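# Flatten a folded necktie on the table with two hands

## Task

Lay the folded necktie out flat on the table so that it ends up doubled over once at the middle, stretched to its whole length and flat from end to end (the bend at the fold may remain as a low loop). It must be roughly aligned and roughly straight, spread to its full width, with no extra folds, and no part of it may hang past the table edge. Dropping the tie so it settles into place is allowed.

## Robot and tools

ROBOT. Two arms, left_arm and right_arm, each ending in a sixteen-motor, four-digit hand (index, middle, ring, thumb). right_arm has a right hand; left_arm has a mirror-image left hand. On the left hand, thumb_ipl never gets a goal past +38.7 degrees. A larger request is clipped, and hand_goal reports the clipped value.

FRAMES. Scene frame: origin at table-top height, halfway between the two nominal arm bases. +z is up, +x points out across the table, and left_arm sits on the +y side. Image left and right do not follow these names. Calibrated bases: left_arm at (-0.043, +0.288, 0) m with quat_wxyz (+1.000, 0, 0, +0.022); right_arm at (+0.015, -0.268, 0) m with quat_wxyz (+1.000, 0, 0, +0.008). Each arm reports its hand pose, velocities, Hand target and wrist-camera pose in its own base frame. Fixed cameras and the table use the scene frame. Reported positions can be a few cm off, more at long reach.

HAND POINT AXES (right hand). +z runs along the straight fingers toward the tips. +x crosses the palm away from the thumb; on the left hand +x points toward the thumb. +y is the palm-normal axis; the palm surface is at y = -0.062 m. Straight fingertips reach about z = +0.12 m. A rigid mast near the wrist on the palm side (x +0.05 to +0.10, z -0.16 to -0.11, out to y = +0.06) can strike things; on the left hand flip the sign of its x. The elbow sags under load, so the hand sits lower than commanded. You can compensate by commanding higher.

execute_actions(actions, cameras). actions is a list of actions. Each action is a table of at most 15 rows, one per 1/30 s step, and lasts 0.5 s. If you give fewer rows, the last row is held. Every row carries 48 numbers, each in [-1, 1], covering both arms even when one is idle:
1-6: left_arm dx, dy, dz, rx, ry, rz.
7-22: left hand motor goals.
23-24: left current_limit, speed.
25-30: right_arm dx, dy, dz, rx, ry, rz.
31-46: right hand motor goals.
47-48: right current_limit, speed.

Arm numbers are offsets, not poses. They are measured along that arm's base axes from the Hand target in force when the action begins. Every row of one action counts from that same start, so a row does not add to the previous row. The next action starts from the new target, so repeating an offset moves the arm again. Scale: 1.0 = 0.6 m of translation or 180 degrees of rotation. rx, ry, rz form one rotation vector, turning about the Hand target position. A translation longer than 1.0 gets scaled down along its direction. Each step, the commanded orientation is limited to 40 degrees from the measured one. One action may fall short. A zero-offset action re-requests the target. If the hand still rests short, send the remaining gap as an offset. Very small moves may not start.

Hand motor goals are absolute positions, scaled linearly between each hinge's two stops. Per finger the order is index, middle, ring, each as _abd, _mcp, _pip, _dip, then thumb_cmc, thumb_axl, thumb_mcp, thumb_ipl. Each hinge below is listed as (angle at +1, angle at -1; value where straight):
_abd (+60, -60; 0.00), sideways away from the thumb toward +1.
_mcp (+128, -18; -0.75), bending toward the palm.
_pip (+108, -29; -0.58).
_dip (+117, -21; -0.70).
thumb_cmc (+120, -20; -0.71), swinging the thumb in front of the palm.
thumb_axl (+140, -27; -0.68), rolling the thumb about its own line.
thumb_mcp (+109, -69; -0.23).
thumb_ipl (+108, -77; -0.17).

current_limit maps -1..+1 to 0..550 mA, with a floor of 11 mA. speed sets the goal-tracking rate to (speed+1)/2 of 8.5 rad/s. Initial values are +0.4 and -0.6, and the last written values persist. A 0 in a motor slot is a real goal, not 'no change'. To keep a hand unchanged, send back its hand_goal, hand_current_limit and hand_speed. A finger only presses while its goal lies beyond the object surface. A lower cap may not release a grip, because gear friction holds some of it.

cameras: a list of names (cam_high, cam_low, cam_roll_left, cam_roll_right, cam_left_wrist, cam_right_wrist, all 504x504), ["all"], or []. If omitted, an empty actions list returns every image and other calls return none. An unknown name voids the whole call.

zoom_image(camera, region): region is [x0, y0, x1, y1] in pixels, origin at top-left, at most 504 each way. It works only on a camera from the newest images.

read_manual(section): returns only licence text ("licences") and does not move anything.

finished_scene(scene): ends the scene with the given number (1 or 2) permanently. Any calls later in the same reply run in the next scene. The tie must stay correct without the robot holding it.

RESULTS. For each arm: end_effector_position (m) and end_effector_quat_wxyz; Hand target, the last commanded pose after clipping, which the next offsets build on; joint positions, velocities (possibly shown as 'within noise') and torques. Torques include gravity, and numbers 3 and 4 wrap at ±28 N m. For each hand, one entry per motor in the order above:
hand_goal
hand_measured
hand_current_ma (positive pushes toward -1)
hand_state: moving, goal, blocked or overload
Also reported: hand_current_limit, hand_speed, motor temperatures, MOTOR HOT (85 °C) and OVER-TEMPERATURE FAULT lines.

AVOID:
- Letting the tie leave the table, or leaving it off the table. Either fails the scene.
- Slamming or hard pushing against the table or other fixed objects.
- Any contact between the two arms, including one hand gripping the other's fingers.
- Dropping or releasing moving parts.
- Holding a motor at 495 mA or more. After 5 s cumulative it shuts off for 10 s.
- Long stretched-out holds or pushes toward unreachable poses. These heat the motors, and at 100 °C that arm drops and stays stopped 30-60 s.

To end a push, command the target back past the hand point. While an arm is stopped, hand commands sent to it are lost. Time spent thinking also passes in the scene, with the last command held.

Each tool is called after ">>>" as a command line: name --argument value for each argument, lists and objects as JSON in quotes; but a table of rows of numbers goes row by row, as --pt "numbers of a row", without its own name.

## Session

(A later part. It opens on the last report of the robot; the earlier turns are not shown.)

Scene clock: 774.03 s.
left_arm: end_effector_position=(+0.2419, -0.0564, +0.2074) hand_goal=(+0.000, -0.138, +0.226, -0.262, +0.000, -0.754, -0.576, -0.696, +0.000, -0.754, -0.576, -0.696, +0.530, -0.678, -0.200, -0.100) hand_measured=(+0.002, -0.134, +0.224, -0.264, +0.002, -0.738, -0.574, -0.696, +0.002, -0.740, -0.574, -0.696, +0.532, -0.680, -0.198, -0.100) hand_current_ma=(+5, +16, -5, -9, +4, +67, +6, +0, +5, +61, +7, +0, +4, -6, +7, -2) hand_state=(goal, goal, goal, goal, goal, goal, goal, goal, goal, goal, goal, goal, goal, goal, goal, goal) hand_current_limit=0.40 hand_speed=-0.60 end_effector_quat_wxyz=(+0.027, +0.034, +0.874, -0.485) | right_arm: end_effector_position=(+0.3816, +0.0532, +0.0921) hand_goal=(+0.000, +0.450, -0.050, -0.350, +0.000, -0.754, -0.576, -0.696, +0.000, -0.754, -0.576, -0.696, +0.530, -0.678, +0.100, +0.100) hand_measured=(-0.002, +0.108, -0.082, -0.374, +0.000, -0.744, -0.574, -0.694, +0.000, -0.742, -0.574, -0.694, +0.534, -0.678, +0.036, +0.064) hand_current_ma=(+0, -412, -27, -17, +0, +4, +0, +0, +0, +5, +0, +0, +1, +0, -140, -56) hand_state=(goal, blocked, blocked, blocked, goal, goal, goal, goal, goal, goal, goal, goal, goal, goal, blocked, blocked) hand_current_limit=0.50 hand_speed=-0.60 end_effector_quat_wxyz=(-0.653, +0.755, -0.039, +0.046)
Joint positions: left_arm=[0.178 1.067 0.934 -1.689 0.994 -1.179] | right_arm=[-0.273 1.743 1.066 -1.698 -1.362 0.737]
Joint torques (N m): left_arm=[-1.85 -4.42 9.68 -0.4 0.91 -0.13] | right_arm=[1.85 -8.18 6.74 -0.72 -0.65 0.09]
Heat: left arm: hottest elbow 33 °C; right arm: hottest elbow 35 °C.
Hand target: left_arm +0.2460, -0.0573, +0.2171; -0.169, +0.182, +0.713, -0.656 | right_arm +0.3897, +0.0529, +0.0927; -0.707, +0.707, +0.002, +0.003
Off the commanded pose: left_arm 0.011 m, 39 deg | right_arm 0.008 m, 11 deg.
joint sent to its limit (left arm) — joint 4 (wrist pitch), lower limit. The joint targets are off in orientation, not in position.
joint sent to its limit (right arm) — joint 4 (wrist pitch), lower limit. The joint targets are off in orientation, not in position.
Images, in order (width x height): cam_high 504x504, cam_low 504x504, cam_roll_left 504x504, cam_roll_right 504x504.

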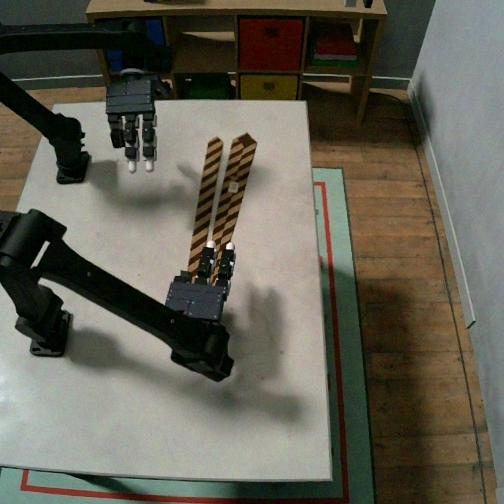

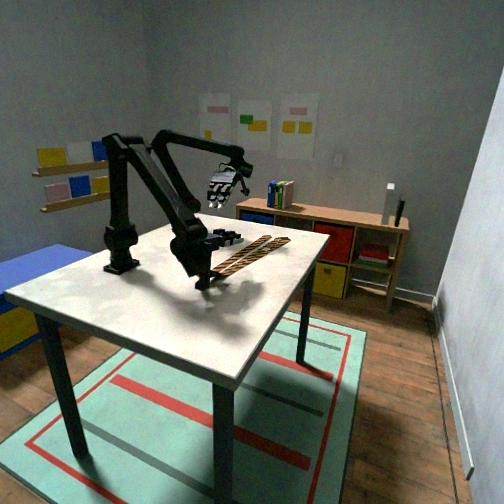

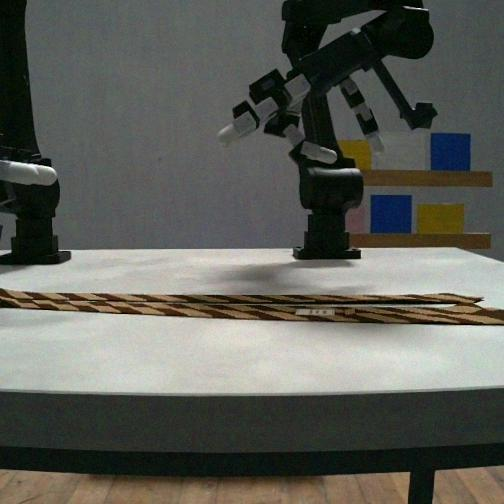

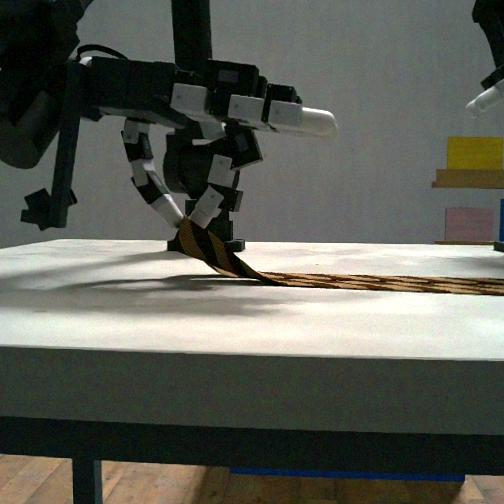

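>>> execute_actions --actions '[[[0,0,0,0,0,0,0,-0.137,0.226,-0.261,0,-0.754,-0.576,-0.696,0,-0.754,-0.576,-0.696,0.53,-0.678,-0.2,-0.1,0.4,-0.6,0,-0.012,-0.058,0,0,0,0,0.45,-0.05,-0.35,0,-0.754,-0.576,-0.696,0,-0.754,-0.576,-0.696,0.53,-0.678,0.1,0.1,0.5,-0.6]]]' --cameras '["cam_high","cam_roll_right","cam_low"]'

>>> zoom_image --camera "cam_roll_right" --region '[130, 180, 300, 300]'

>>> zoom_image --camera "cam_low" --region '[180, 220, 280, 300]'

Scene clock: 775.23 s.
left_arm: end_effector_position=(+0.2419, -0.0564, +0.2074) hand_goal=(+0.000, -0.138, +0.226, -0.262, +0.000, -0.754, -0.576, -0.696, +0.000, -0.754, -0.576, -0.696, +0.530, -0.678, -0.200, -0.100) hand_measured=(+0.002, -0.134, +0.224, -0.264, +0.002, -0.738, -0.574, -0.696, +0.002, -0.740, -0.574, -0.696, +0.532, -0.680, -0.198, -0.100) hand_current_ma=(+5, +16, -5, -9, +4, +67, +6, +0, +5, +61, +7, +0, +4, -6, +7, -2) hand_state=(goal, goal, goal, goal, goal, goal, goal, goal, goal, goal, goal, goal, goal, goal, goal, goal) hand_current_limit=0.40 hand_speed=-0.60 end_effector_quat_wxyz=(+0.027, +0.034, +0.874, -0.485) | right_arm: end_effector_position=(+0.3794, +0.0524, +0.0553) hand_goal=(+0.000, +0.450, -0.050, -0.350, +0.000, -0.754, -0.576, -0.696, +0.000, -0.754, -0.576, -0.696, +0.530, -0.678, +0.100, +0.100) hand_measured=(-0.002, +0.108, -0.088, -0.374, +0.000, -0.744, -0.574, -0.694, +0.000, -0.742, -0.574, -0.694, +0.536, -0.678, +0.036, +0.068) hand_current_ma=(+0, -412, -35, -17, +0, +4, +0, +0, +0, +5, +0, +0, +1, +0, -140, -44) hand_state=(goal, blocked, blocked, blocked, goal, goal, goal, goal, goal, goal, goal, goal, goal, goal, blocked, blocked) hand_current_limit=0.50 hand_speed=-0.60 end_effector_quat_wxyz=(-0.656, +0.753, -0.043, +0.024)
Joint positions: left_arm=[0.178 1.067 0.934 -1.689 0.994 -1.179] | right_arm=[-0.273 1.846 1.067 -1.699 -1.345 0.672]
Joint torques (N m): left_arm=[-1.96 -4.42 9.69 -0.4 0.89 -0.14] | right_arm=[0.97 -10.46 5.93 -0.73 -0.36 -0.16]
Heat: left arm: hottest elbow 33 °C; right arm: hottest elbow 35 °C.
Hand target: left_arm +0.2460, -0.0573, +0.2171; -0.169, +0.182, +0.713, -0.656 | right_arm +0.3897, +0.0457, +0.0579; -0.707, +0.707, +0.002, +0.003
Off the commanded pose: left_arm 0.011 m, 39 deg | right_arm 0.013 m, 10 deg.
joint sent to its limit (left arm) — joint 4 (wrist pitch), lower limit. The joint targets are off in orientation, not in position.
joint sent to its limit (right arm) — joint 4 (wrist pitch), lower limit. The joint targets are off in orientation, not in position.
Images, in order (width x height): cam_high 504x504, cam_low 504x504, cam_roll_right 504x504.

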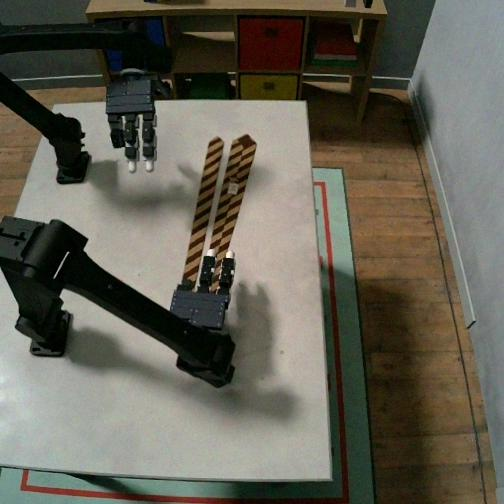

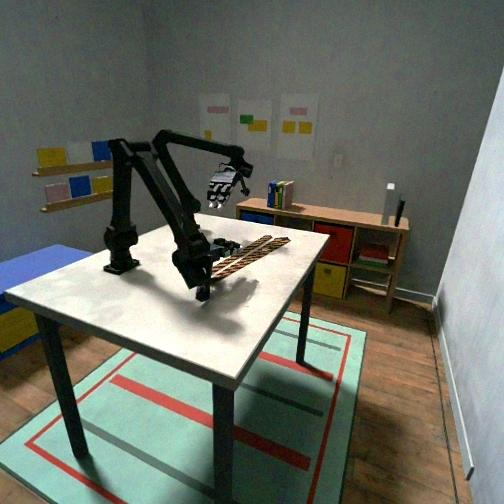

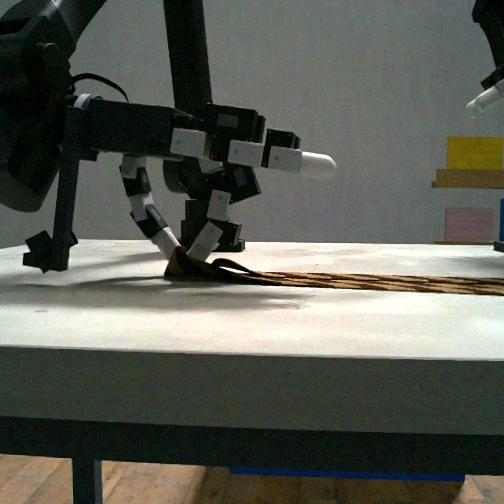

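Scaled by 2.965 from the camera's 504x504 image, which has a finer 720x720 frame.

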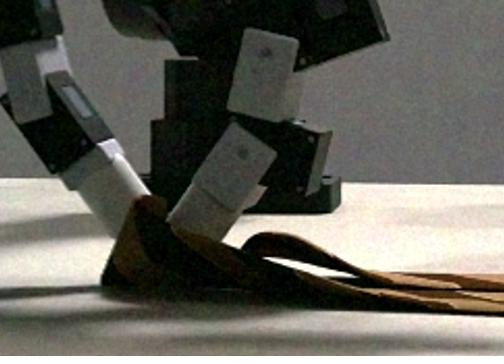

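Scaled by 5.040 from the camera's 504x504 image, which has a finer 720x720 frame.

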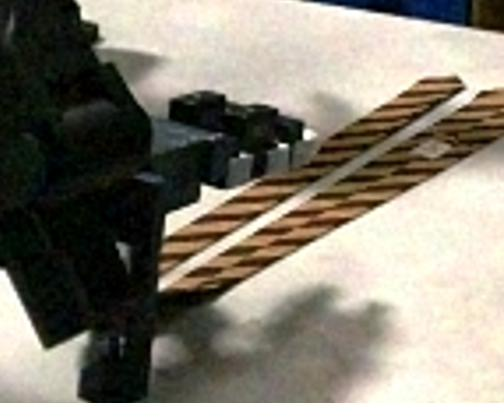

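>>> execute_actions --actions '[[[0,0,0,0,0,0,0,-0.137,0.226,-0.261,0,-0.754,-0.576,-0.696,0,-0.754,-0.576,-0.696,0.53,-0.678,-0.2,-0.1,0.4,-0.6,-0.005,-0.05,0.002,0,0,0,0,0.45,-0.05,-0.35,0,-0.754,-0.576,-0.696,0,-0.754,-0.576,-0.696,0.53,-0.678,0.1,0.1,0.5,-0.6]]]' --cameras '["cam_high","cam_roll_right","cam_low"]'

>>> zoom_image --camera "cam_roll_right" --region '[110, 180, 300, 300]'

>>> zoom_image --camera "cam_high" --region '[150, 110, 290, 250]'

Scene clock: 776.93 s.
left_arm: end_effector_position=(+0.2419, -0.0564, +0.2074) hand_goal=(+0.000, -0.138, +0.226, -0.262, +0.000, -0.754, -0.576, -0.696, +0.000, -0.754, -0.576, -0.696, +0.530, -0.678, -0.200, -0.100) hand_measured=(+0.002, -0.134, +0.224, -0.264, +0.002, -0.738, -0.574, -0.696, +0.002, -0.740, -0.574, -0.696, +0.532, -0.680, -0.198, -0.100) hand_current_ma=(+5, +16, -5, -9, +4, +67, +6, +0, +5, +61, +7, +0, +4, -6, +7, -2) hand_state=(goal, goal, goal, goal, goal, goal, goal, goal, goal, goal, goal, goal, goal, goal, goal, goal) hand_current_limit=0.40 hand_speed=-0.60 end_effector_quat_wxyz=(+0.027, +0.034, +0.874, -0.485) | right_arm: end_effector_position=(+0.3753, +0.0182, +0.0530) hand_goal=(+0.000, +0.450, -0.050, -0.350, +0.000, -0.754, -0.576, -0.696, +0.000, -0.754, -0.576, -0.696, +0.530, -0.678, +0.100, +0.100) hand_measured=(+0.000, +0.108, -0.088, -0.374, +0.000, -0.744, -0.574, -0.694, +0.000, -0.742, -0.574, -0.694, +0.536, -0.678, +0.036, +0.068) hand_current_ma=(+0, -412, -35, -17, +0, +4, +0, +0, +0, +5, +0, +0, +2, +0, -140, -44) hand_state=(goal, blocked, blocked, blocked, goal, goal, goal, goal, goal, goal, goal, goal, goal, goal, blocked, blocked) hand_current_limit=0.50 hand_speed=-0.60 end_effector_quat_wxyz=(-0.642, +0.763, -0.058, +0.037)
Joint positions: left_arm=[0.178 1.067 0.934 -1.689 0.994 -1.179] | right_arm=[-0.353 1.838 1.068 -1.699 -1.291 0.672]
Joint torques (N m): left_arm=[-1.85 -4.42 9.68 -0.36 0.9 -0.13] | right_arm=[2.08 -10.23 6.28 -0.68 -0.53 -0.01]
Heat: left arm: hottest elbow 34 °C; right arm: hottest elbow 35 °C.
Hand target: left_arm +0.2460, -0.0573, +0.2171; -0.169, +0.182, +0.713, -0.656 | right_arm +0.3868, +0.0157, +0.0591; -0.707, +0.707, +0.002, +0.003
Off the commanded pose: left_arm 0.011 m, 39 deg | right_arm 0.013 m, 13 deg.
joint sent to its limit (left arm) — joint 4 (wrist pitch), lower limit. The joint targets are off in orientation, not in position.
joint sent to its limit (right arm) — joint 4 (wrist pitch), lower limit. The joint targets are off in orientation, not in position.
Images, in order (width x height): cam_high 504x504, cam_low 504x504, cam_roll_right 504x504.

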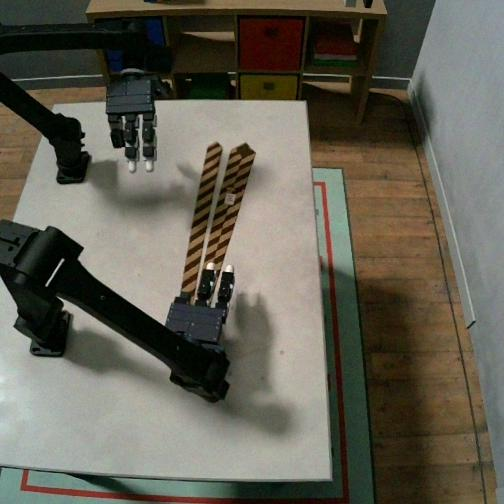

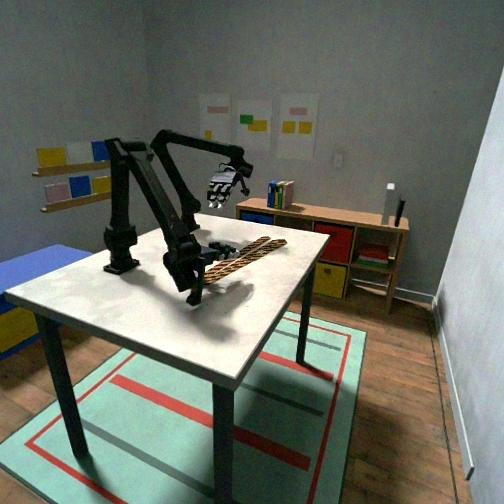

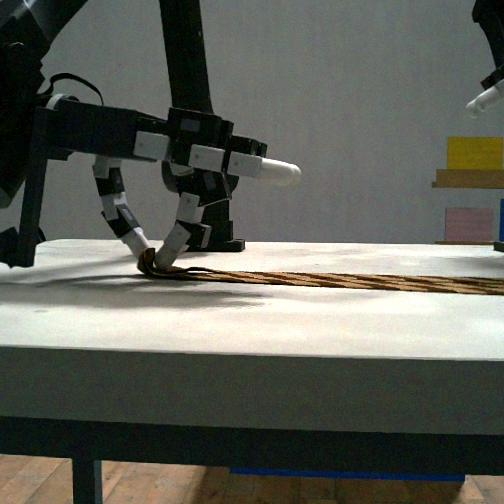

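Scaled by 2.653 from the camera's 504x504 image, which has a finer 720x720 frame.

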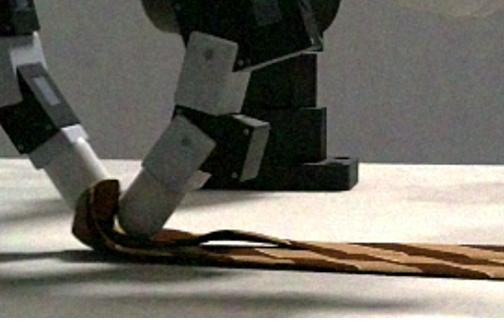

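Scaled by 3.600 from the camera's 504x504 image, which has a finer 720x720 frame.

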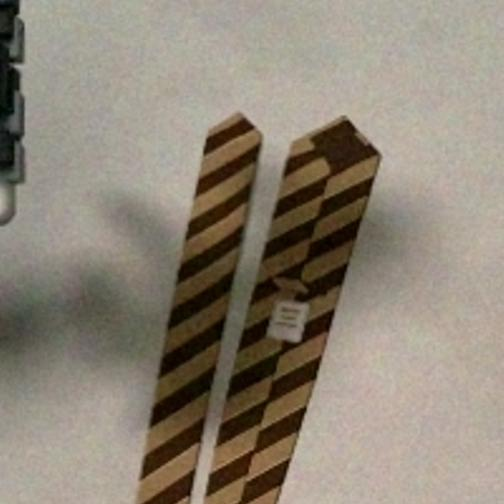

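>>> execute_actions --actions '[[[0,0,0,0,0,0,0,-0.137,0.226,-0.261,0,-0.754,-0.576,-0.696,0,-0.754,-0.576,-0.696,0.53,-0.678,-0.2,-0.1,0.4,-0.6,0,0,0,0,0,0,0,0.1,-0.06,-0.35,0,-0.754,-0.576,-0.696,0,-0.754,-0.576,-0.696,0.53,-0.678,-0.45,-0.3,0.4,-0.6]],[[0,0,0,0,0,0,0,-0.137,0.226,-0.261,0,-0.754,-0.576,-0.696,0,-0.754,-0.576,-0.696,0.53,-0.678,-0.2,-0.1,0.4,-0.6,0,0.005,0.03,0,0,0,0,0.0,0.05,-0.33,0,-0.754,-0.576,-0.696,0,-0.754,-0.576,-0.696,0.53,-0.678,-0.45,-0.3,0.4,-0.6]],[[0,0,0,0,0,0,0,-0.137,0.226,-0.261,0,-0.754,-0.576,-0.696,0,-0.754,-0.576,-0.696,0.53,-0.678,-0.2,-0.1,0.4,-0.6,0,0.01,0.12,0,0,0,0,-0.137,0.226,-0.261,0,-0.754,-0.576,-0.696,0,-0.754,-0.576,-0.696,0.53,-0.678,-0.45,-0.3,0.4,-0.6]]]' --cameras '["cam_high","cam_roll_right","cam_low"]'

>>> zoom_image --camera "cam_roll_right" --region '[110, 180, 300, 300]'

>>> zoom_image --camera "cam_low" --region '[180, 220, 280, 300]'

Scene clock: 779.40 s.
left_arm: end_effector_position=(+0.2419, -0.0564, +0.2074) hand_goal=(+0.000, -0.138, +0.226, -0.262, +0.000, -0.754, -0.576, -0.696, +0.000, -0.754, -0.576, -0.696, +0.530, -0.678, -0.200, -0.100) hand_measured=(+0.002, -0.134, +0.224, -0.264, +0.002, -0.738, -0.574, -0.696, +0.002, -0.740, -0.574, -0.696, +0.532, -0.680, -0.198, -0.100) hand_current_ma=(+5, +16, -5, -9, +4, +67, +6, +0, +5, +61, +7, +0, +4, -6, +7, -2) hand_state=(goal, goal, goal, goal, goal, goal, goal, goal, goal, goal, goal, goal, goal, goal, goal, goal) hand_current_limit=0.40 hand_speed=-0.60 end_effector_quat_wxyz=(+0.027, +0.034, +0.874, -0.485) | right_arm: end_effector_position=(+0.3805, +0.0274, +0.1474) hand_goal=(+0.000, -0.138, +0.226, -0.262, +0.000, -0.754, -0.576, -0.696, +0.000, -0.754, -0.576, -0.696, +0.530, -0.678, -0.450, -0.300) hand_measured=(+0.000, -0.128, +0.222, -0.266, +0.000, -0.742, -0.574, -0.694, +0.000, -0.740, -0.574, -0.694, +0.532, -0.678, -0.444, -0.298) hand_current_ma=(+0, +4, -1, -1, +0, +5, +0, +0, +0, +6, +0, +0, +0, +0, +2, +1) hand_state=(goal, goal, goal, goal, goal, goal, goal, goal, goal, goal, goal, goal, goal, goal, goal, goal) hand_current_limit=0.40 hand_speed=-0.60 end_effector_quat_wxyz=(-0.633, +0.768, -0.063, +0.070)
Joint positions: left_arm=[0.178 1.067 0.934 -1.689 0.994 -1.179] | right_arm=[-0.331 1.6 1.099 -1.699 -1.337 0.9]
Joint torques (N m): left_arm=[-1.73 -4.37 9.69 -0.4 0.89 -0.14] | right_arm=[0.97 -8.47 7.38 -0.66 -0.71 0.03]
Heat: left arm: hottest elbow 34 °C; right arm: hottest elbow 35 °C.
Hand target: left_arm +0.2460, -0.0573, +0.2171; -0.169, +0.182, +0.713, -0.656 | right_arm +0.3867, +0.0248, +0.1491; -0.707, +0.707, +0.002, +0.002
Off the commanded pose: left_arm 0.011 m, 39 deg | right_arm 0.007 m, 15 deg.
joint sent to its limit (left arm) — joint 4 (wrist pitch), lower limit. The joint targets are off in orientation, not in position.
joint sent to its limit (right arm) — joint 4 (wrist pitch), lower limit. The joint targets are off in orientation, not in position.
Images, in order (width x height): cam_high 504x504, cam_low 504x504, cam_roll_right 504x504.

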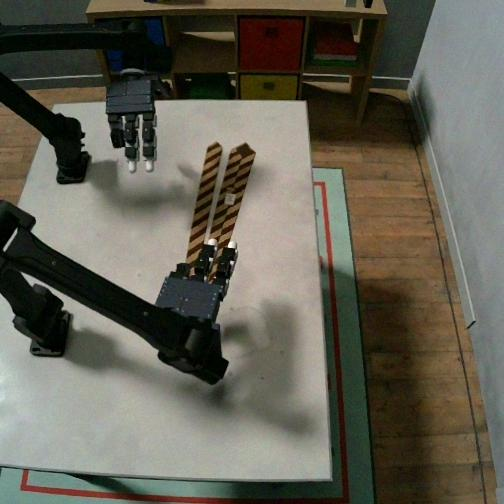

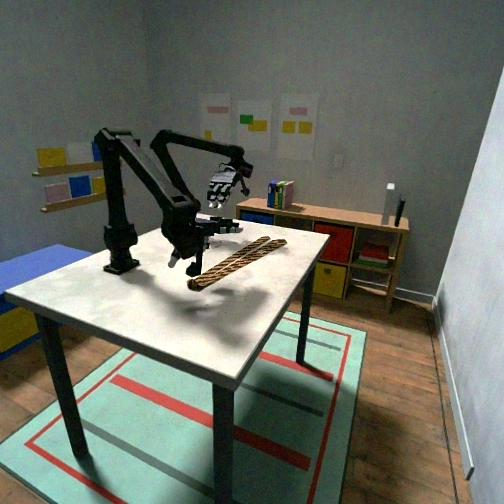

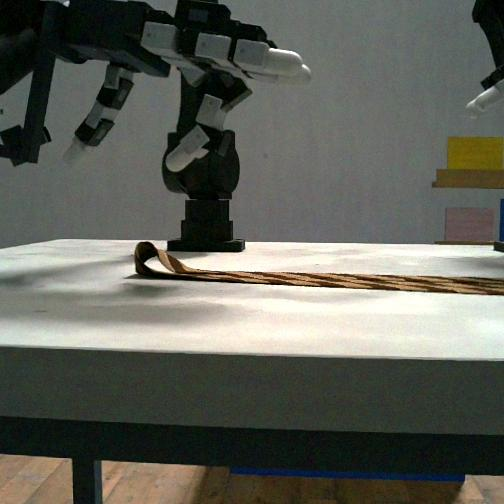

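Scaled by 2.653 from the camera's 504x504 image, which has a finer 720x720 frame.

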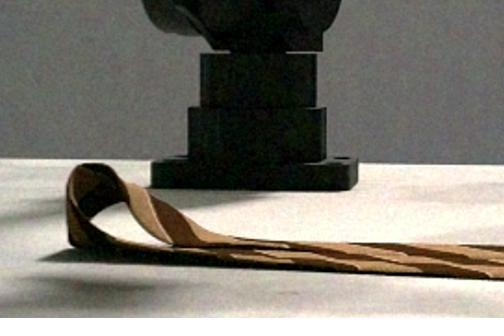

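Scaled by 5.040 from the camera's 504x504 image, which has a finer 720x720 frame.

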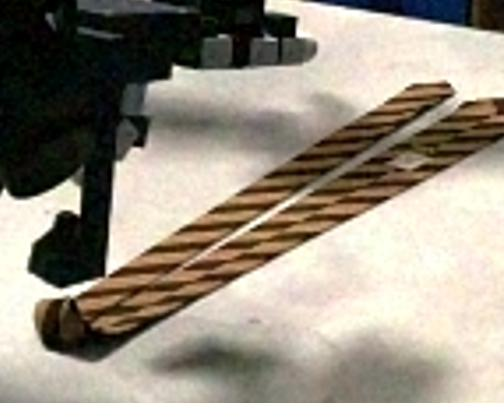

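>>> execute_actions --actions '[[[0,0,0,0,0,0,0,-0.137,0.226,-0.261,0,-0.754,-0.576,-0.696,0,-0.754,-0.576,-0.696,0.53,-0.678,-0.2,-0.1,0.4,-0.6,-0.2,0.0,0.1,0,0,0,0,-0.137,0.226,-0.261,0,-0.754,-0.576,-0.696,0,-0.754,-0.576,-0.696,0.53,-0.678,-0.2,-0.1,0.4,-0.6]]]' --cameras '["cam_high","cam_roll_right","cam_roll_left"]'

>>> zoom_image --camera "cam_high" --region '[130, 250, 270, 370]'

>>> zoom_image --camera "cam_high" --region '[130, 130, 290, 290]'

Scene clock: 780.80 s.
left_arm: end_effector_position=(+0.2419, -0.0564, +0.2074) hand_goal=(+0.000, -0.138, +0.226, -0.262, +0.000, -0.754, -0.576, -0.696, +0.000, -0.754, -0.576, -0.696, +0.530, -0.678, -0.200, -0.100) hand_measured=(+0.002, -0.134, +0.224, -0.264, +0.002, -0.738, -0.574, -0.696, +0.002, -0.740, -0.574, -0.696, +0.532, -0.680, -0.198, -0.100) hand_current_ma=(+5, +16, -5, -9, +4, +67, +6, +0, +5, +61, +7, +0, +4, -6, +7, -2) hand_state=(goal, goal, goal, goal, goal, goal, goal, goal, goal, goal, goal, goal, goal, goal, goal, goal) hand_current_limit=0.40 hand_speed=-0.60 end_effector_quat_wxyz=(+0.027, +0.034, +0.874, -0.485) | right_arm: end_effector_position=(+0.2676, +0.0282, +0.2088) hand_goal=(+0.000, -0.138, +0.226, -0.262, +0.000, -0.754, -0.576, -0.696, +0.000, -0.754, -0.576, -0.696, +0.530, -0.678, -0.200, -0.100) hand_measured=(+0.000, -0.130, +0.222, -0.266, +0.000, -0.742, -0.574, -0.694, +0.000, -0.740, -0.574, -0.694, +0.530, -0.678, -0.202, -0.102) hand_current_ma=(+0, +3, -1, -1, +0, +5, +0, +0, +0, +6, +0, +0, +0, +0, +0, +0) hand_state=(goal, goal, goal, goal, goal, goal, goal, goal, goal, goal, goal, goal, goal, goal, goal, goal) hand_current_limit=0.40 hand_speed=-0.60 end_effector_quat_wxyz=(-0.585, +0.797, -0.104, +0.107)
Joint positions: left_arm=[0.178 1.067 0.934 -1.689 0.994 -1.179] | right_arm=[-0.43 1.133 0.89 -1.701 -1.252 1.13]
Joint torques (N m): left_arm=[-1.73 -4.31 9.65 -0.35 0.89 -0.15] | right_arm=[0.21 -3.37 6.68 0.13 -0.78 0.08]
Heat: left arm: hottest elbow 34 °C; right arm: hottest elbow 35 °C.
Hand target: left_arm +0.2460, -0.0573, +0.2171; -0.169, +0.182, +0.713, -0.656 | right_arm +0.2668, +0.0247, +0.2091; -0.707, +0.707, +0.002, +0.003
Off the commanded pose: left_arm 0.011 m, 39 deg | right_arm 0.004 m, 24 deg.
joint sent to its limit (left arm) — joint 4 (wrist pitch), lower limit. The joint targets are off in orientation, not in position.
joint sent to its limit (right arm) — joint 4 (wrist pitch), lower limit. The joint targets are off in orientation, not in position.
Images, in order (width x height): cam_high 504x504, cam_roll_left 504x504, cam_roll_right 504x504.

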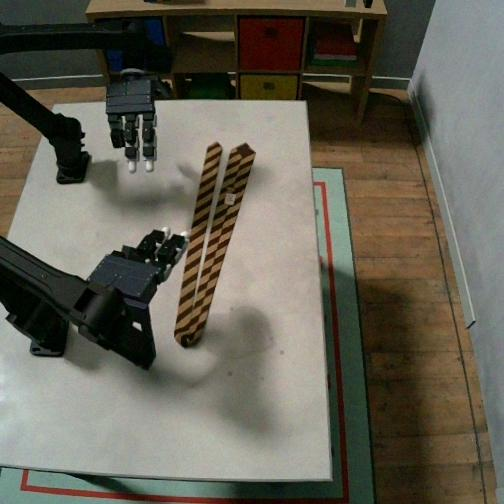

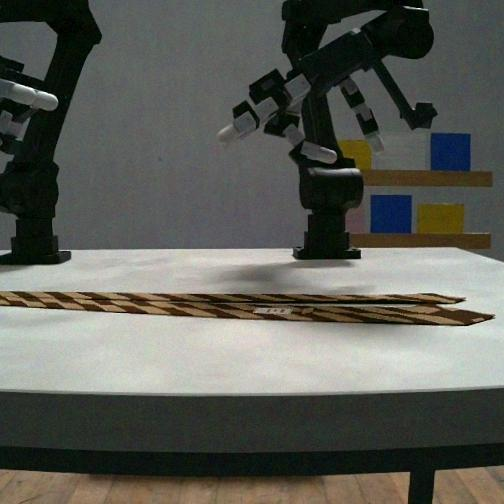

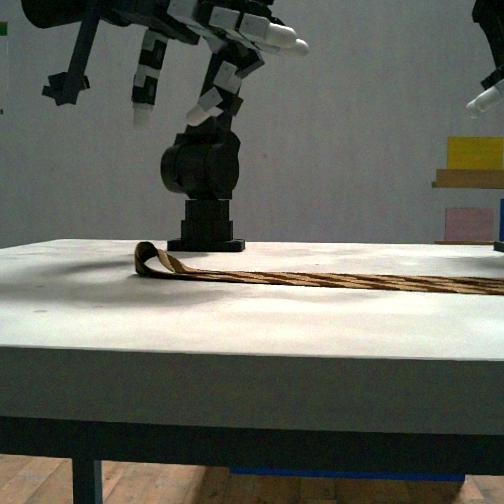

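Scaled by 3.600 from the camera's 504x504 image, which has a finer 720x720 frame.

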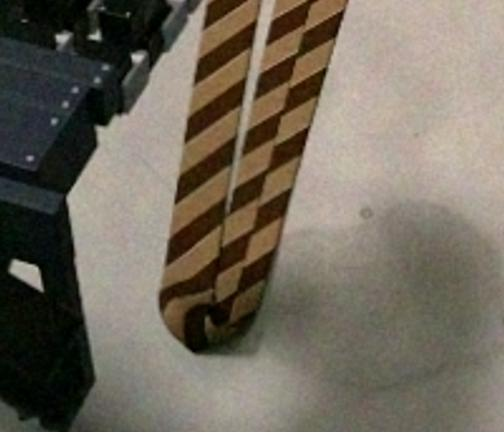

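Scaled by 3.150 from the camera's 504x504 image, which has a finer 720x720 frame.

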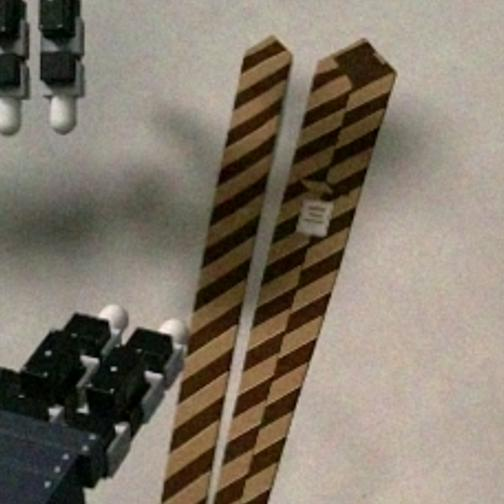

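>>> execute_actions --actions '[[[0.2,0.1,0,-0.013,0.0035,0.065,0,-0.137,0.226,-0.261,0,-0.754,-0.576,-0.696,0,-0.754,-0.576,-0.696,0.53,-0.678,-0.2,-0.1,0.4,-0.6,-0.1,-0.15,0.05,0,0,0,0,-0.137,0.226,-0.261,0,-0.754,-0.576,-0.696,0,-0.754,-0.576,-0.696,0.53,-0.678,-0.2,-0.1,0.4,-0.6]],[[0.18,0.033,-0.16,-0.0125,0.0035,0.066,0,-0.137,0.226,-0.261,0,-0.754,-0.576,-0.696,0,-0.754,-0.576,-0.696,0.53,-0.678,-0.2,-0.1,0.4,-0.6,0,0,0,0,0,0,0,-0.137,0.226,-0.261,0,-0.754,-0.576,-0.696,0,-0.754,-0.576,-0.696,0.53,-0.678,-0.2,-0.1,0.4,-0.6]],[[0,0,0,0,0,0,0,-0.137,0.226,-0.261,0,-0.754,-0.576,-0.696,0,-0.754,-0.576,-0.696,0.53,-0.678,-0.2,-0.1,0.4,-0.6,0,0,0,0,0,0,0,-0.137,0.226,-0.261,0,-0.754,-0.576,-0.696,0,-0.754,-0.576,-0.696,0.53,-0.678,-0.2,-0.1,0.4,-0.6]]]' --cameras '["cam_high","cam_roll_left","cam_left_wrist"]'

>>> zoom_image --camera "cam_left_wrist" --region '[0, 0, 200, 200]'

>>> zoom_image --camera "cam_roll_left" --region '[350, 200, 504, 350]'

Scene clock: 784.57 s.
left_arm: end_effector_position=(+0.4630, +0.0226, +0.1131) hand_goal=(+0.000, -0.138, +0.226, -0.262, +0.000, -0.754, -0.576, -0.696, +0.000, -0.754, -0.576, -0.696, +0.530, -0.678, -0.200, -0.100) hand_measured=(-0.002, -0.134, +0.224, -0.264, +0.000, -0.740, -0.574, -0.696, +0.000, -0.742, -0.574, -0.696, +0.532, -0.680, -0.200, -0.100) hand_current_ma=(-4, +15, -5, -9, -2, +60, +8, +0, -2, +53, +8, +0, +11, -6, +4, -2) hand_state=(goal, goal, goal, goal, goal, goal, goal, goal, goal, goal, goal, goal, goal, goal, goal, goal) hand_current_limit=0.40 hand_speed=-0.60 end_effector_quat_wxyz=(+0.060, -0.077, +0.783, -0.615) | right_arm: end_effector_position=(+0.2001, -0.0589, +0.2237) hand_goal=(+0.000, -0.138, +0.226, -0.262, +0.000, -0.754, -0.576, -0.696, +0.000, -0.754, -0.576, -0.696, +0.530, -0.678, -0.200, -0.100) hand_measured=(+0.000, -0.136, +0.222, -0.266, +0.000, -0.742, -0.574, -0.694, +0.000, -0.742, -0.574, -0.694, +0.530, -0.678, -0.198, -0.100) hand_current_ma=(+0, +0, -1, -1, +0, +5, +0, +0, +0, +6, +0, +0, +0, +0, +0, +0) hand_state=(goal, goal, goal, goal, goal, goal, goal, goal, goal, goal, goal, goal, goal, goal, goal, goal) hand_current_limit=0.40 hand_speed=-0.60 end_effector_quat_wxyz=(-0.427, +0.859, -0.232, +0.162)
Joint positions: left_arm=[0.363 1.851 1.367 -1.686 1.28 -0.952] | right_arm=[-0.722 0.9 0.898 -1.701 -0.941 1.31]
Joint torques (N m): left_arm=[-1.79 -14.56 8.84 -0.85 0.87 0.06] | right_arm=[1.32 -0.38 10.14 -0.02 -0.78 0.01]
Heat: left arm: hottest elbow 34 °C; right arm: hottest elbow 35 °C.
Hand target: left_arm +0.4739, +0.0225, +0.1210; -0.032, +0.032, +0.706, -0.707 | right_arm +0.2067, -0.0653, +0.2391; -0.661, +0.748, -0.042, +0.036
Off the commanded pose: left_arm 0.014 m, 21 deg | right_arm 0.018 m, 40 deg; orientation clipped at the end of an earlier action of this call.
joint sent to its limit (left arm) — joint 4 (wrist pitch), lower limit. The joint targets are off in orientation, not in position.
joint sent to its limit (right arm) — joint 4 (wrist pitch), lower limit. The joint targets are off in orientation, not in position.
Images, in order (width x height): cam_high 504x504, cam_roll_left 504x504, cam_left_wrist 504x504.

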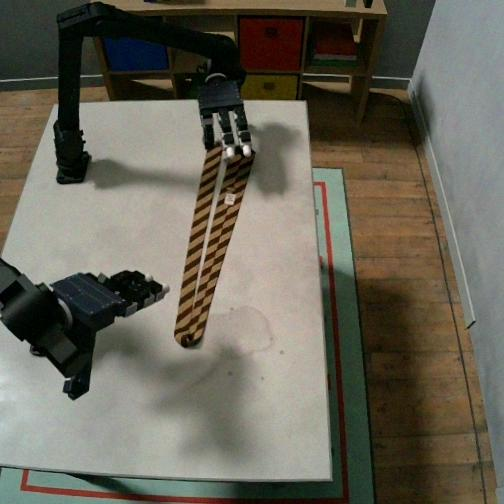

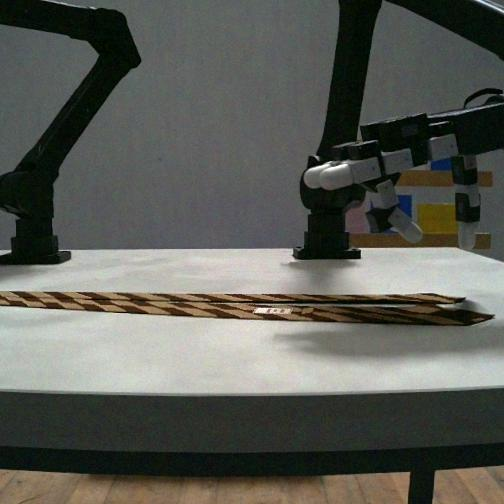

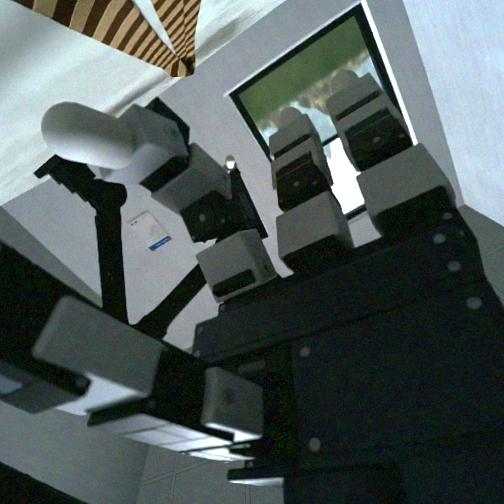

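Scaled by 2.520 from the camera's 504x504 image, which has a finer 720x720 frame.

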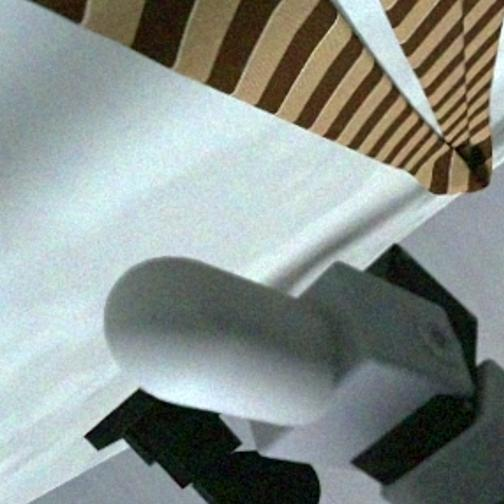

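Scaled by 3.273 from the camera's 504x504 image, which has a finer 720x720 frame.

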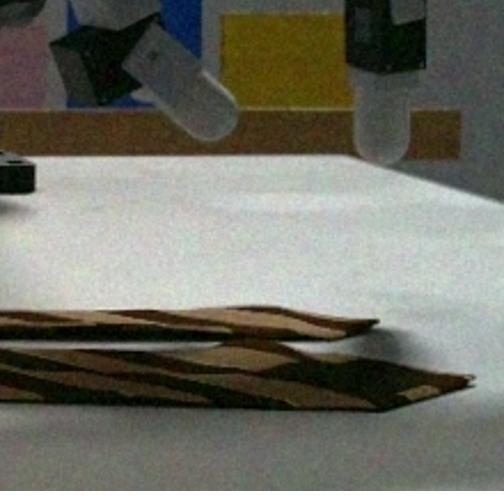

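>>> execute_actions --actions '[[[0,-0.017,-0.08,0,0,0,0,-0.137,0.226,-0.261,0,-0.754,-0.576,-0.696,0,-0.754,-0.576,-0.696,0.53,-0.678,-0.2,-0.1,0.4,-0.6,0,0,0,0,0,0,0,-0.137,0.226,-0.261,0,-0.754,-0.576,-0.696,0,-0.754,-0.576,-0.696,0.53,-0.678,-0.2,-0.1,0.4,-0.6]]]' --cameras '["cam_high","cam_roll_left","cam_left_wrist"]'

>>> zoom_image --camera "cam_left_wrist" --region '[0, 0, 200, 200]'

>>> zoom_image --camera "cam_roll_left" --region '[350, 200, 504, 350]'

Scene clock: 785.93 s.
left_arm: end_effector_position=(+0.4657, +0.0155, +0.0608) hand_goal=(+0.000, -0.138, +0.226, -0.262, +0.000, -0.754, -0.576, -0.696, +0.000, -0.754, -0.576, -0.696, +0.530, -0.678, -0.200, -0.100) hand_measured=(-0.002, -0.134, +0.224, -0.264, +0.000, -0.740, -0.574, -0.696, +0.000, -0.742, -0.574, -0.696, +0.532, -0.680, -0.200, -0.100) hand_current_ma=(-4, +15, -5, -9, -2, +60, +8, +0, -2, +53, +8, +0, +8, -6, +4, -2) hand_state=(goal, goal, goal, goal, goal, goal, goal, goal, goal, goal, goal, goal, goal, goal, goal, goal) hand_current_limit=0.40 hand_speed=-0.60 end_effector_quat_wxyz=(+0.038, -0.064, +0.780, -0.622) | right_arm: end_effector_position=(+0.2001, -0.0589, +0.2237) hand_goal=(+0.000, -0.138, +0.226, -0.262, +0.000, -0.754, -0.576, -0.696, +0.000, -0.754, -0.576, -0.696, +0.530, -0.678, -0.200, -0.100) hand_measured=(+0.000, -0.136, +0.222, -0.266, +0.000, -0.742, -0.574, -0.694, +0.000, -0.742, -0.574, -0.694, +0.530, -0.678, -0.198, -0.100) hand_current_ma=(+0, +0, -1, -1, +0, +5, +0, +0, +0, +6, +0, +0, +0, +0, +0, +0) hand_state=(goal, goal, goal, goal, goal, goal, goal, goal, goal, goal, goal, goal, goal, goal, goal, goal) hand_current_limit=0.40 hand_speed=-0.60 end_effector_quat_wxyz=(-0.427, +0.859, -0.232, +0.162)
Joint positions: left_arm=[0.345 1.969 1.368 -1.69 1.269 -0.848] | right_arm=[-0.722 0.9 0.898 -1.701 -0.941 1.31]
Joint torques (N m): left_arm=[-2.02 -17.08 7.01 -0.94 0.77 0.06] | right_arm=[1.9 -0.62 10.14 0.25 -0.7 0.03]
Heat: left arm: hottest elbow 34 °C; right arm: hottest elbow 35 °C.
Hand target: left_arm +0.4739, +0.0124, +0.0730; -0.032, +0.032, +0.706, -0.707 | right_arm +0.2067, -0.0653, +0.2391; -0.661, +0.748, -0.042, +0.036
Off the commanded pose: left_arm 0.015 m, 19 deg | right_arm 0.018 m, 40 deg.
joint sent to its limit (left arm) — joint 4 (wrist pitch), lower limit. The joint targets are off in orientation, not in position.
joint sent to its limit (right arm) — joint 4 (wrist pitch), lower limit. The joint targets are off in orientation, not in position.
Images, in order (width x height): cam_high 504x504, cam_roll_left 504x504, cam_left_wrist 504x504.

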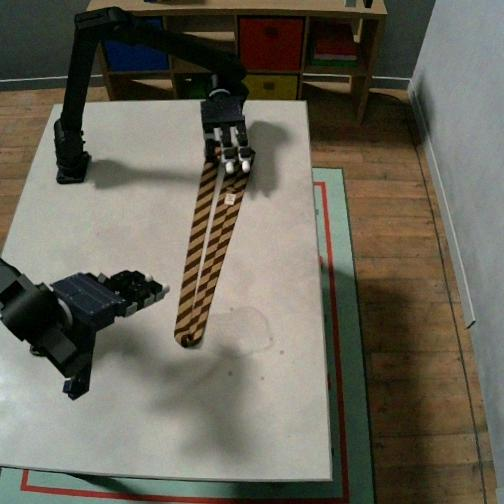

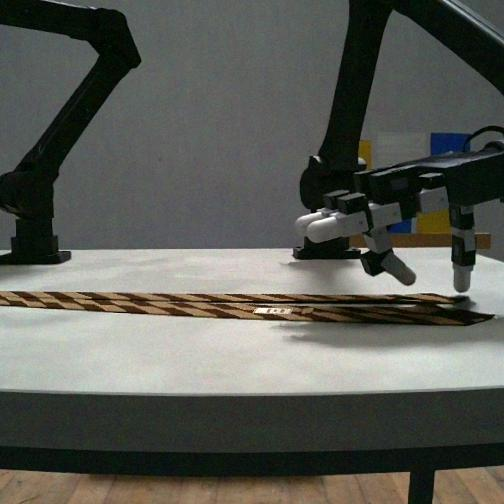

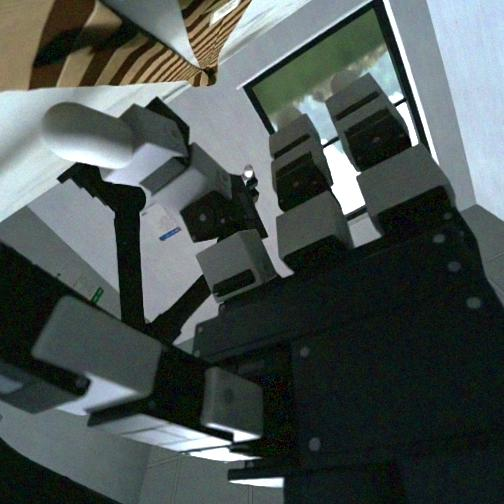

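Scaled by 2.520 from the camera's 504x504 image, which has a finer 720x720 frame.

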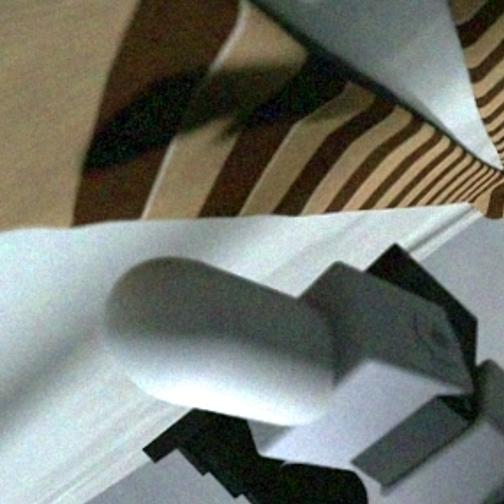

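Scaled by 3.273 from the camera's 504x504 image, which has a finer 720x720 frame.

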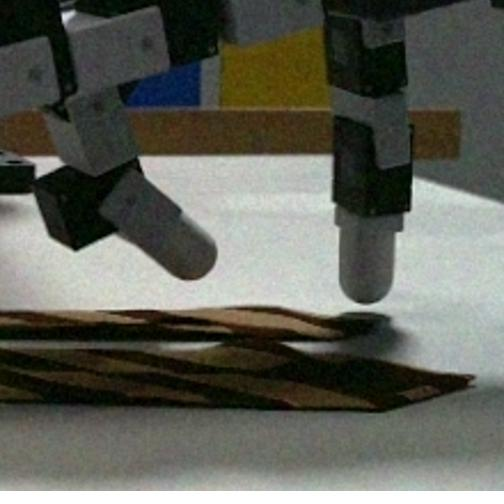

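>>> execute_actions --actions '[[[0.02,-0.02,-0.02,0,0,0,0,-0.137,0.226,-0.261,0,-0.754,-0.576,-0.696,0,-0.754,-0.576,-0.696,0.53,-0.678,-0.2,-0.1,0.4,-0.6,0,0,0,0,0,0,0,-0.137,0.226,-0.261,0,-0.754,-0.576,-0.696,0,-0.754,-0.576,-0.696,0.53,-0.678,-0.2,-0.1,0.4,-0.6]]]' --cameras '["cam_high","cam_roll_left","cam_left_wrist"]'

>>> zoom_image --camera "cam_left_wrist" --region '[0, 0, 200, 200]'

>>> zoom_image --camera "cam_roll_left" --region '[350, 200, 504, 350]'

>>> zoom_image --camera "cam_high" --region '[170, 80, 290, 200]'

Scene clock: 787.33 s.
left_arm: end_effector_position=(+0.4725, +0.0027, +0.0584) hand_goal=(+0.000, -0.138, +0.226, -0.262, +0.000, -0.754, -0.576, -0.696, +0.000, -0.754, -0.576, -0.696, +0.530, -0.678, -0.200, -0.100) hand_measured=(-0.002, -0.134, +0.224, -0.264, +0.000, -0.740, -0.574, -0.696, +0.000, -0.742, -0.574, -0.696, +0.528, -0.680, -0.206, -0.102) hand_current_ma=(-4, +16, -5, -9, -2, +60, +8, +0, -2, +53, +8, +0, -11, -6, -23, -12) hand_state=(goal, goal, goal, goal, goal, goal, goal, goal, goal, goal, goal, goal, goal, goal, goal, goal) hand_current_limit=0.40 hand_speed=-0.60 end_effector_quat_wxyz=(+0.035, -0.055, +0.776, -0.628) | right_arm: end_effector_position=(+0.2001, -0.0589, +0.2237) hand_goal=(+0.000, -0.138, +0.226, -0.262, +0.000, -0.754, -0.576, -0.696, +0.000, -0.754, -0.576, -0.696, +0.530, -0.678, -0.200, -0.100) hand_measured=(+0.000, -0.136, +0.222, -0.266, +0.000, -0.742, -0.574, -0.694, +0.000, -0.742, -0.574, -0.694, +0.530, -0.678, -0.198, -0.100) hand_current_ma=(+0, +0, -1, -1, +0, +5, +0, +0, +0, +6, +0, +0, +0, +0, +0, +0) hand_state=(goal, goal, goal, goal, goal, goal, goal, goal, goal, goal, goal, goal, goal, goal, goal, goal) hand_current_limit=0.40 hand_speed=-0.60 end_effector_quat_wxyz=(-0.427, +0.859, -0.232, +0.162)
Joint positions: left_arm=[0.318 1.986 1.382 -1.692 1.288 -0.841] | right_arm=[-0.722 0.9 0.898 -1.701 -0.941 1.31]
Joint torques (N m): left_arm=[-2.08 -14.68 8.34 -0.81 0.77 0.09] | right_arm=[2.49 0.03 10 0.31 -0.85 0.04]
Heat: left arm: hottest elbow 33 °C; right arm: hottest elbow 35 °C.
Hand target: left_arm +0.4860, +0.0004, +0.0611; -0.032, +0.032, +0.706, -0.707 | right_arm +0.2067, -0.0653, +0.2391; -0.661, +0.748, -0.042, +0.036
Off the commanded pose: left_arm 0.014 m, 17 deg | right_arm 0.018 m, 40 deg.
joint sent to its limit (left arm) — joint 4 (wrist pitch), lower limit. The joint targets are off in orientation, not in position.
joint sent to its limit (right arm) — joint 4 (wrist pitch), lower limit. The joint targets are off in orientation, not in position.
Images, in order (width x height): cam_high 504x504, cam_roll_left 504x504, cam_left_wrist 504x504.

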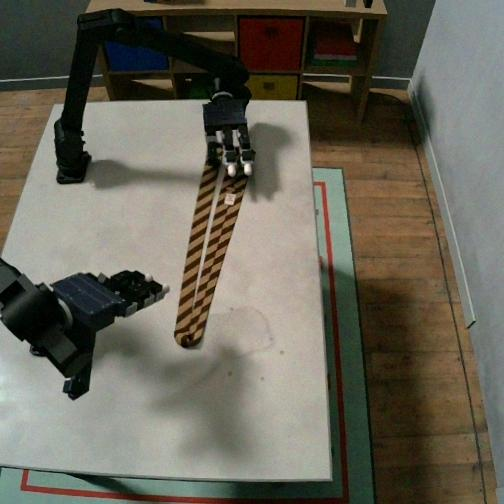

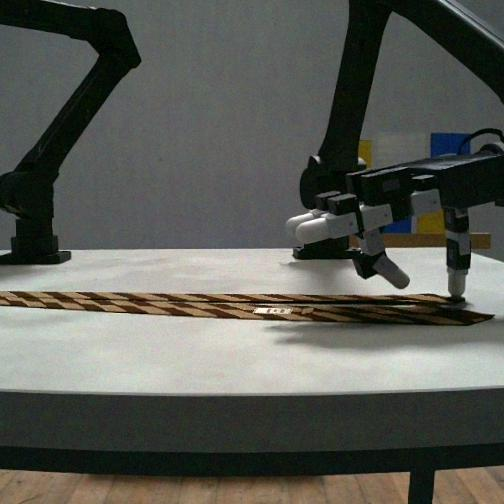

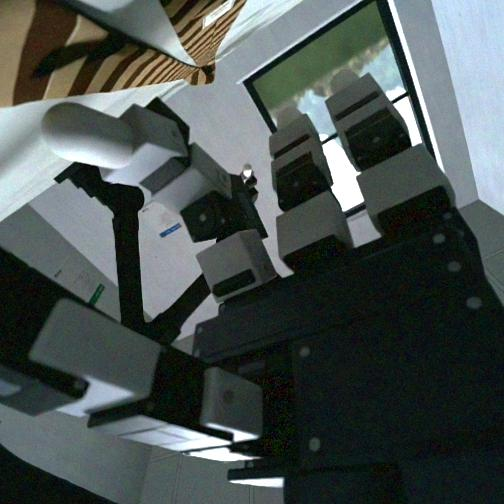

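Scaled by 2.520 from the camera's 504x504 image, which has a finer 720x720 frame.

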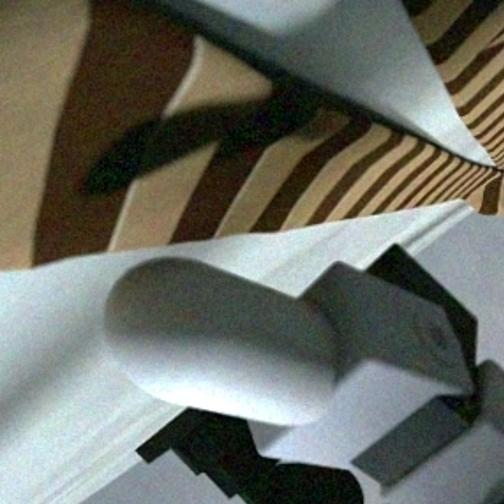

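Scaled by 3.273 from the camera's 504x504 image, which has a finer 720x720 frame.

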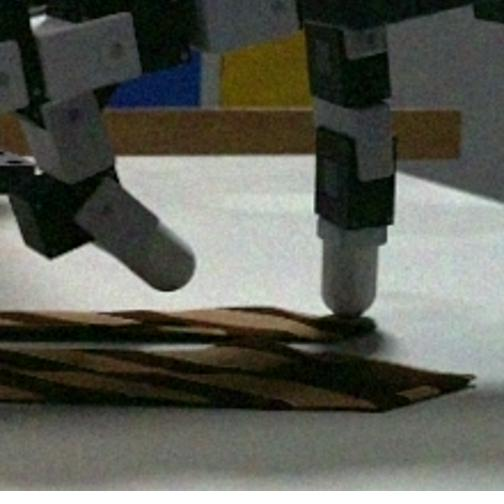

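Scaled by 4.200 from the camera's 504x504 image, which has a finer 720x720 frame.

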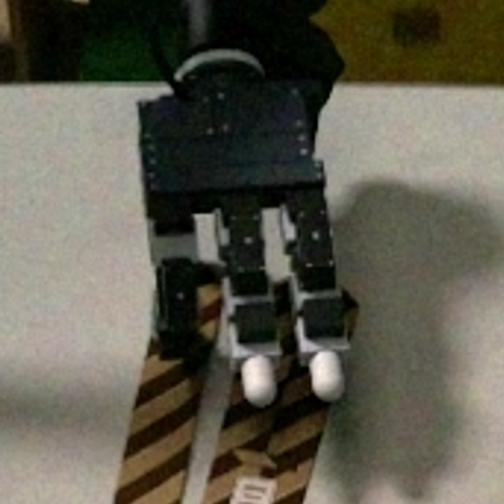

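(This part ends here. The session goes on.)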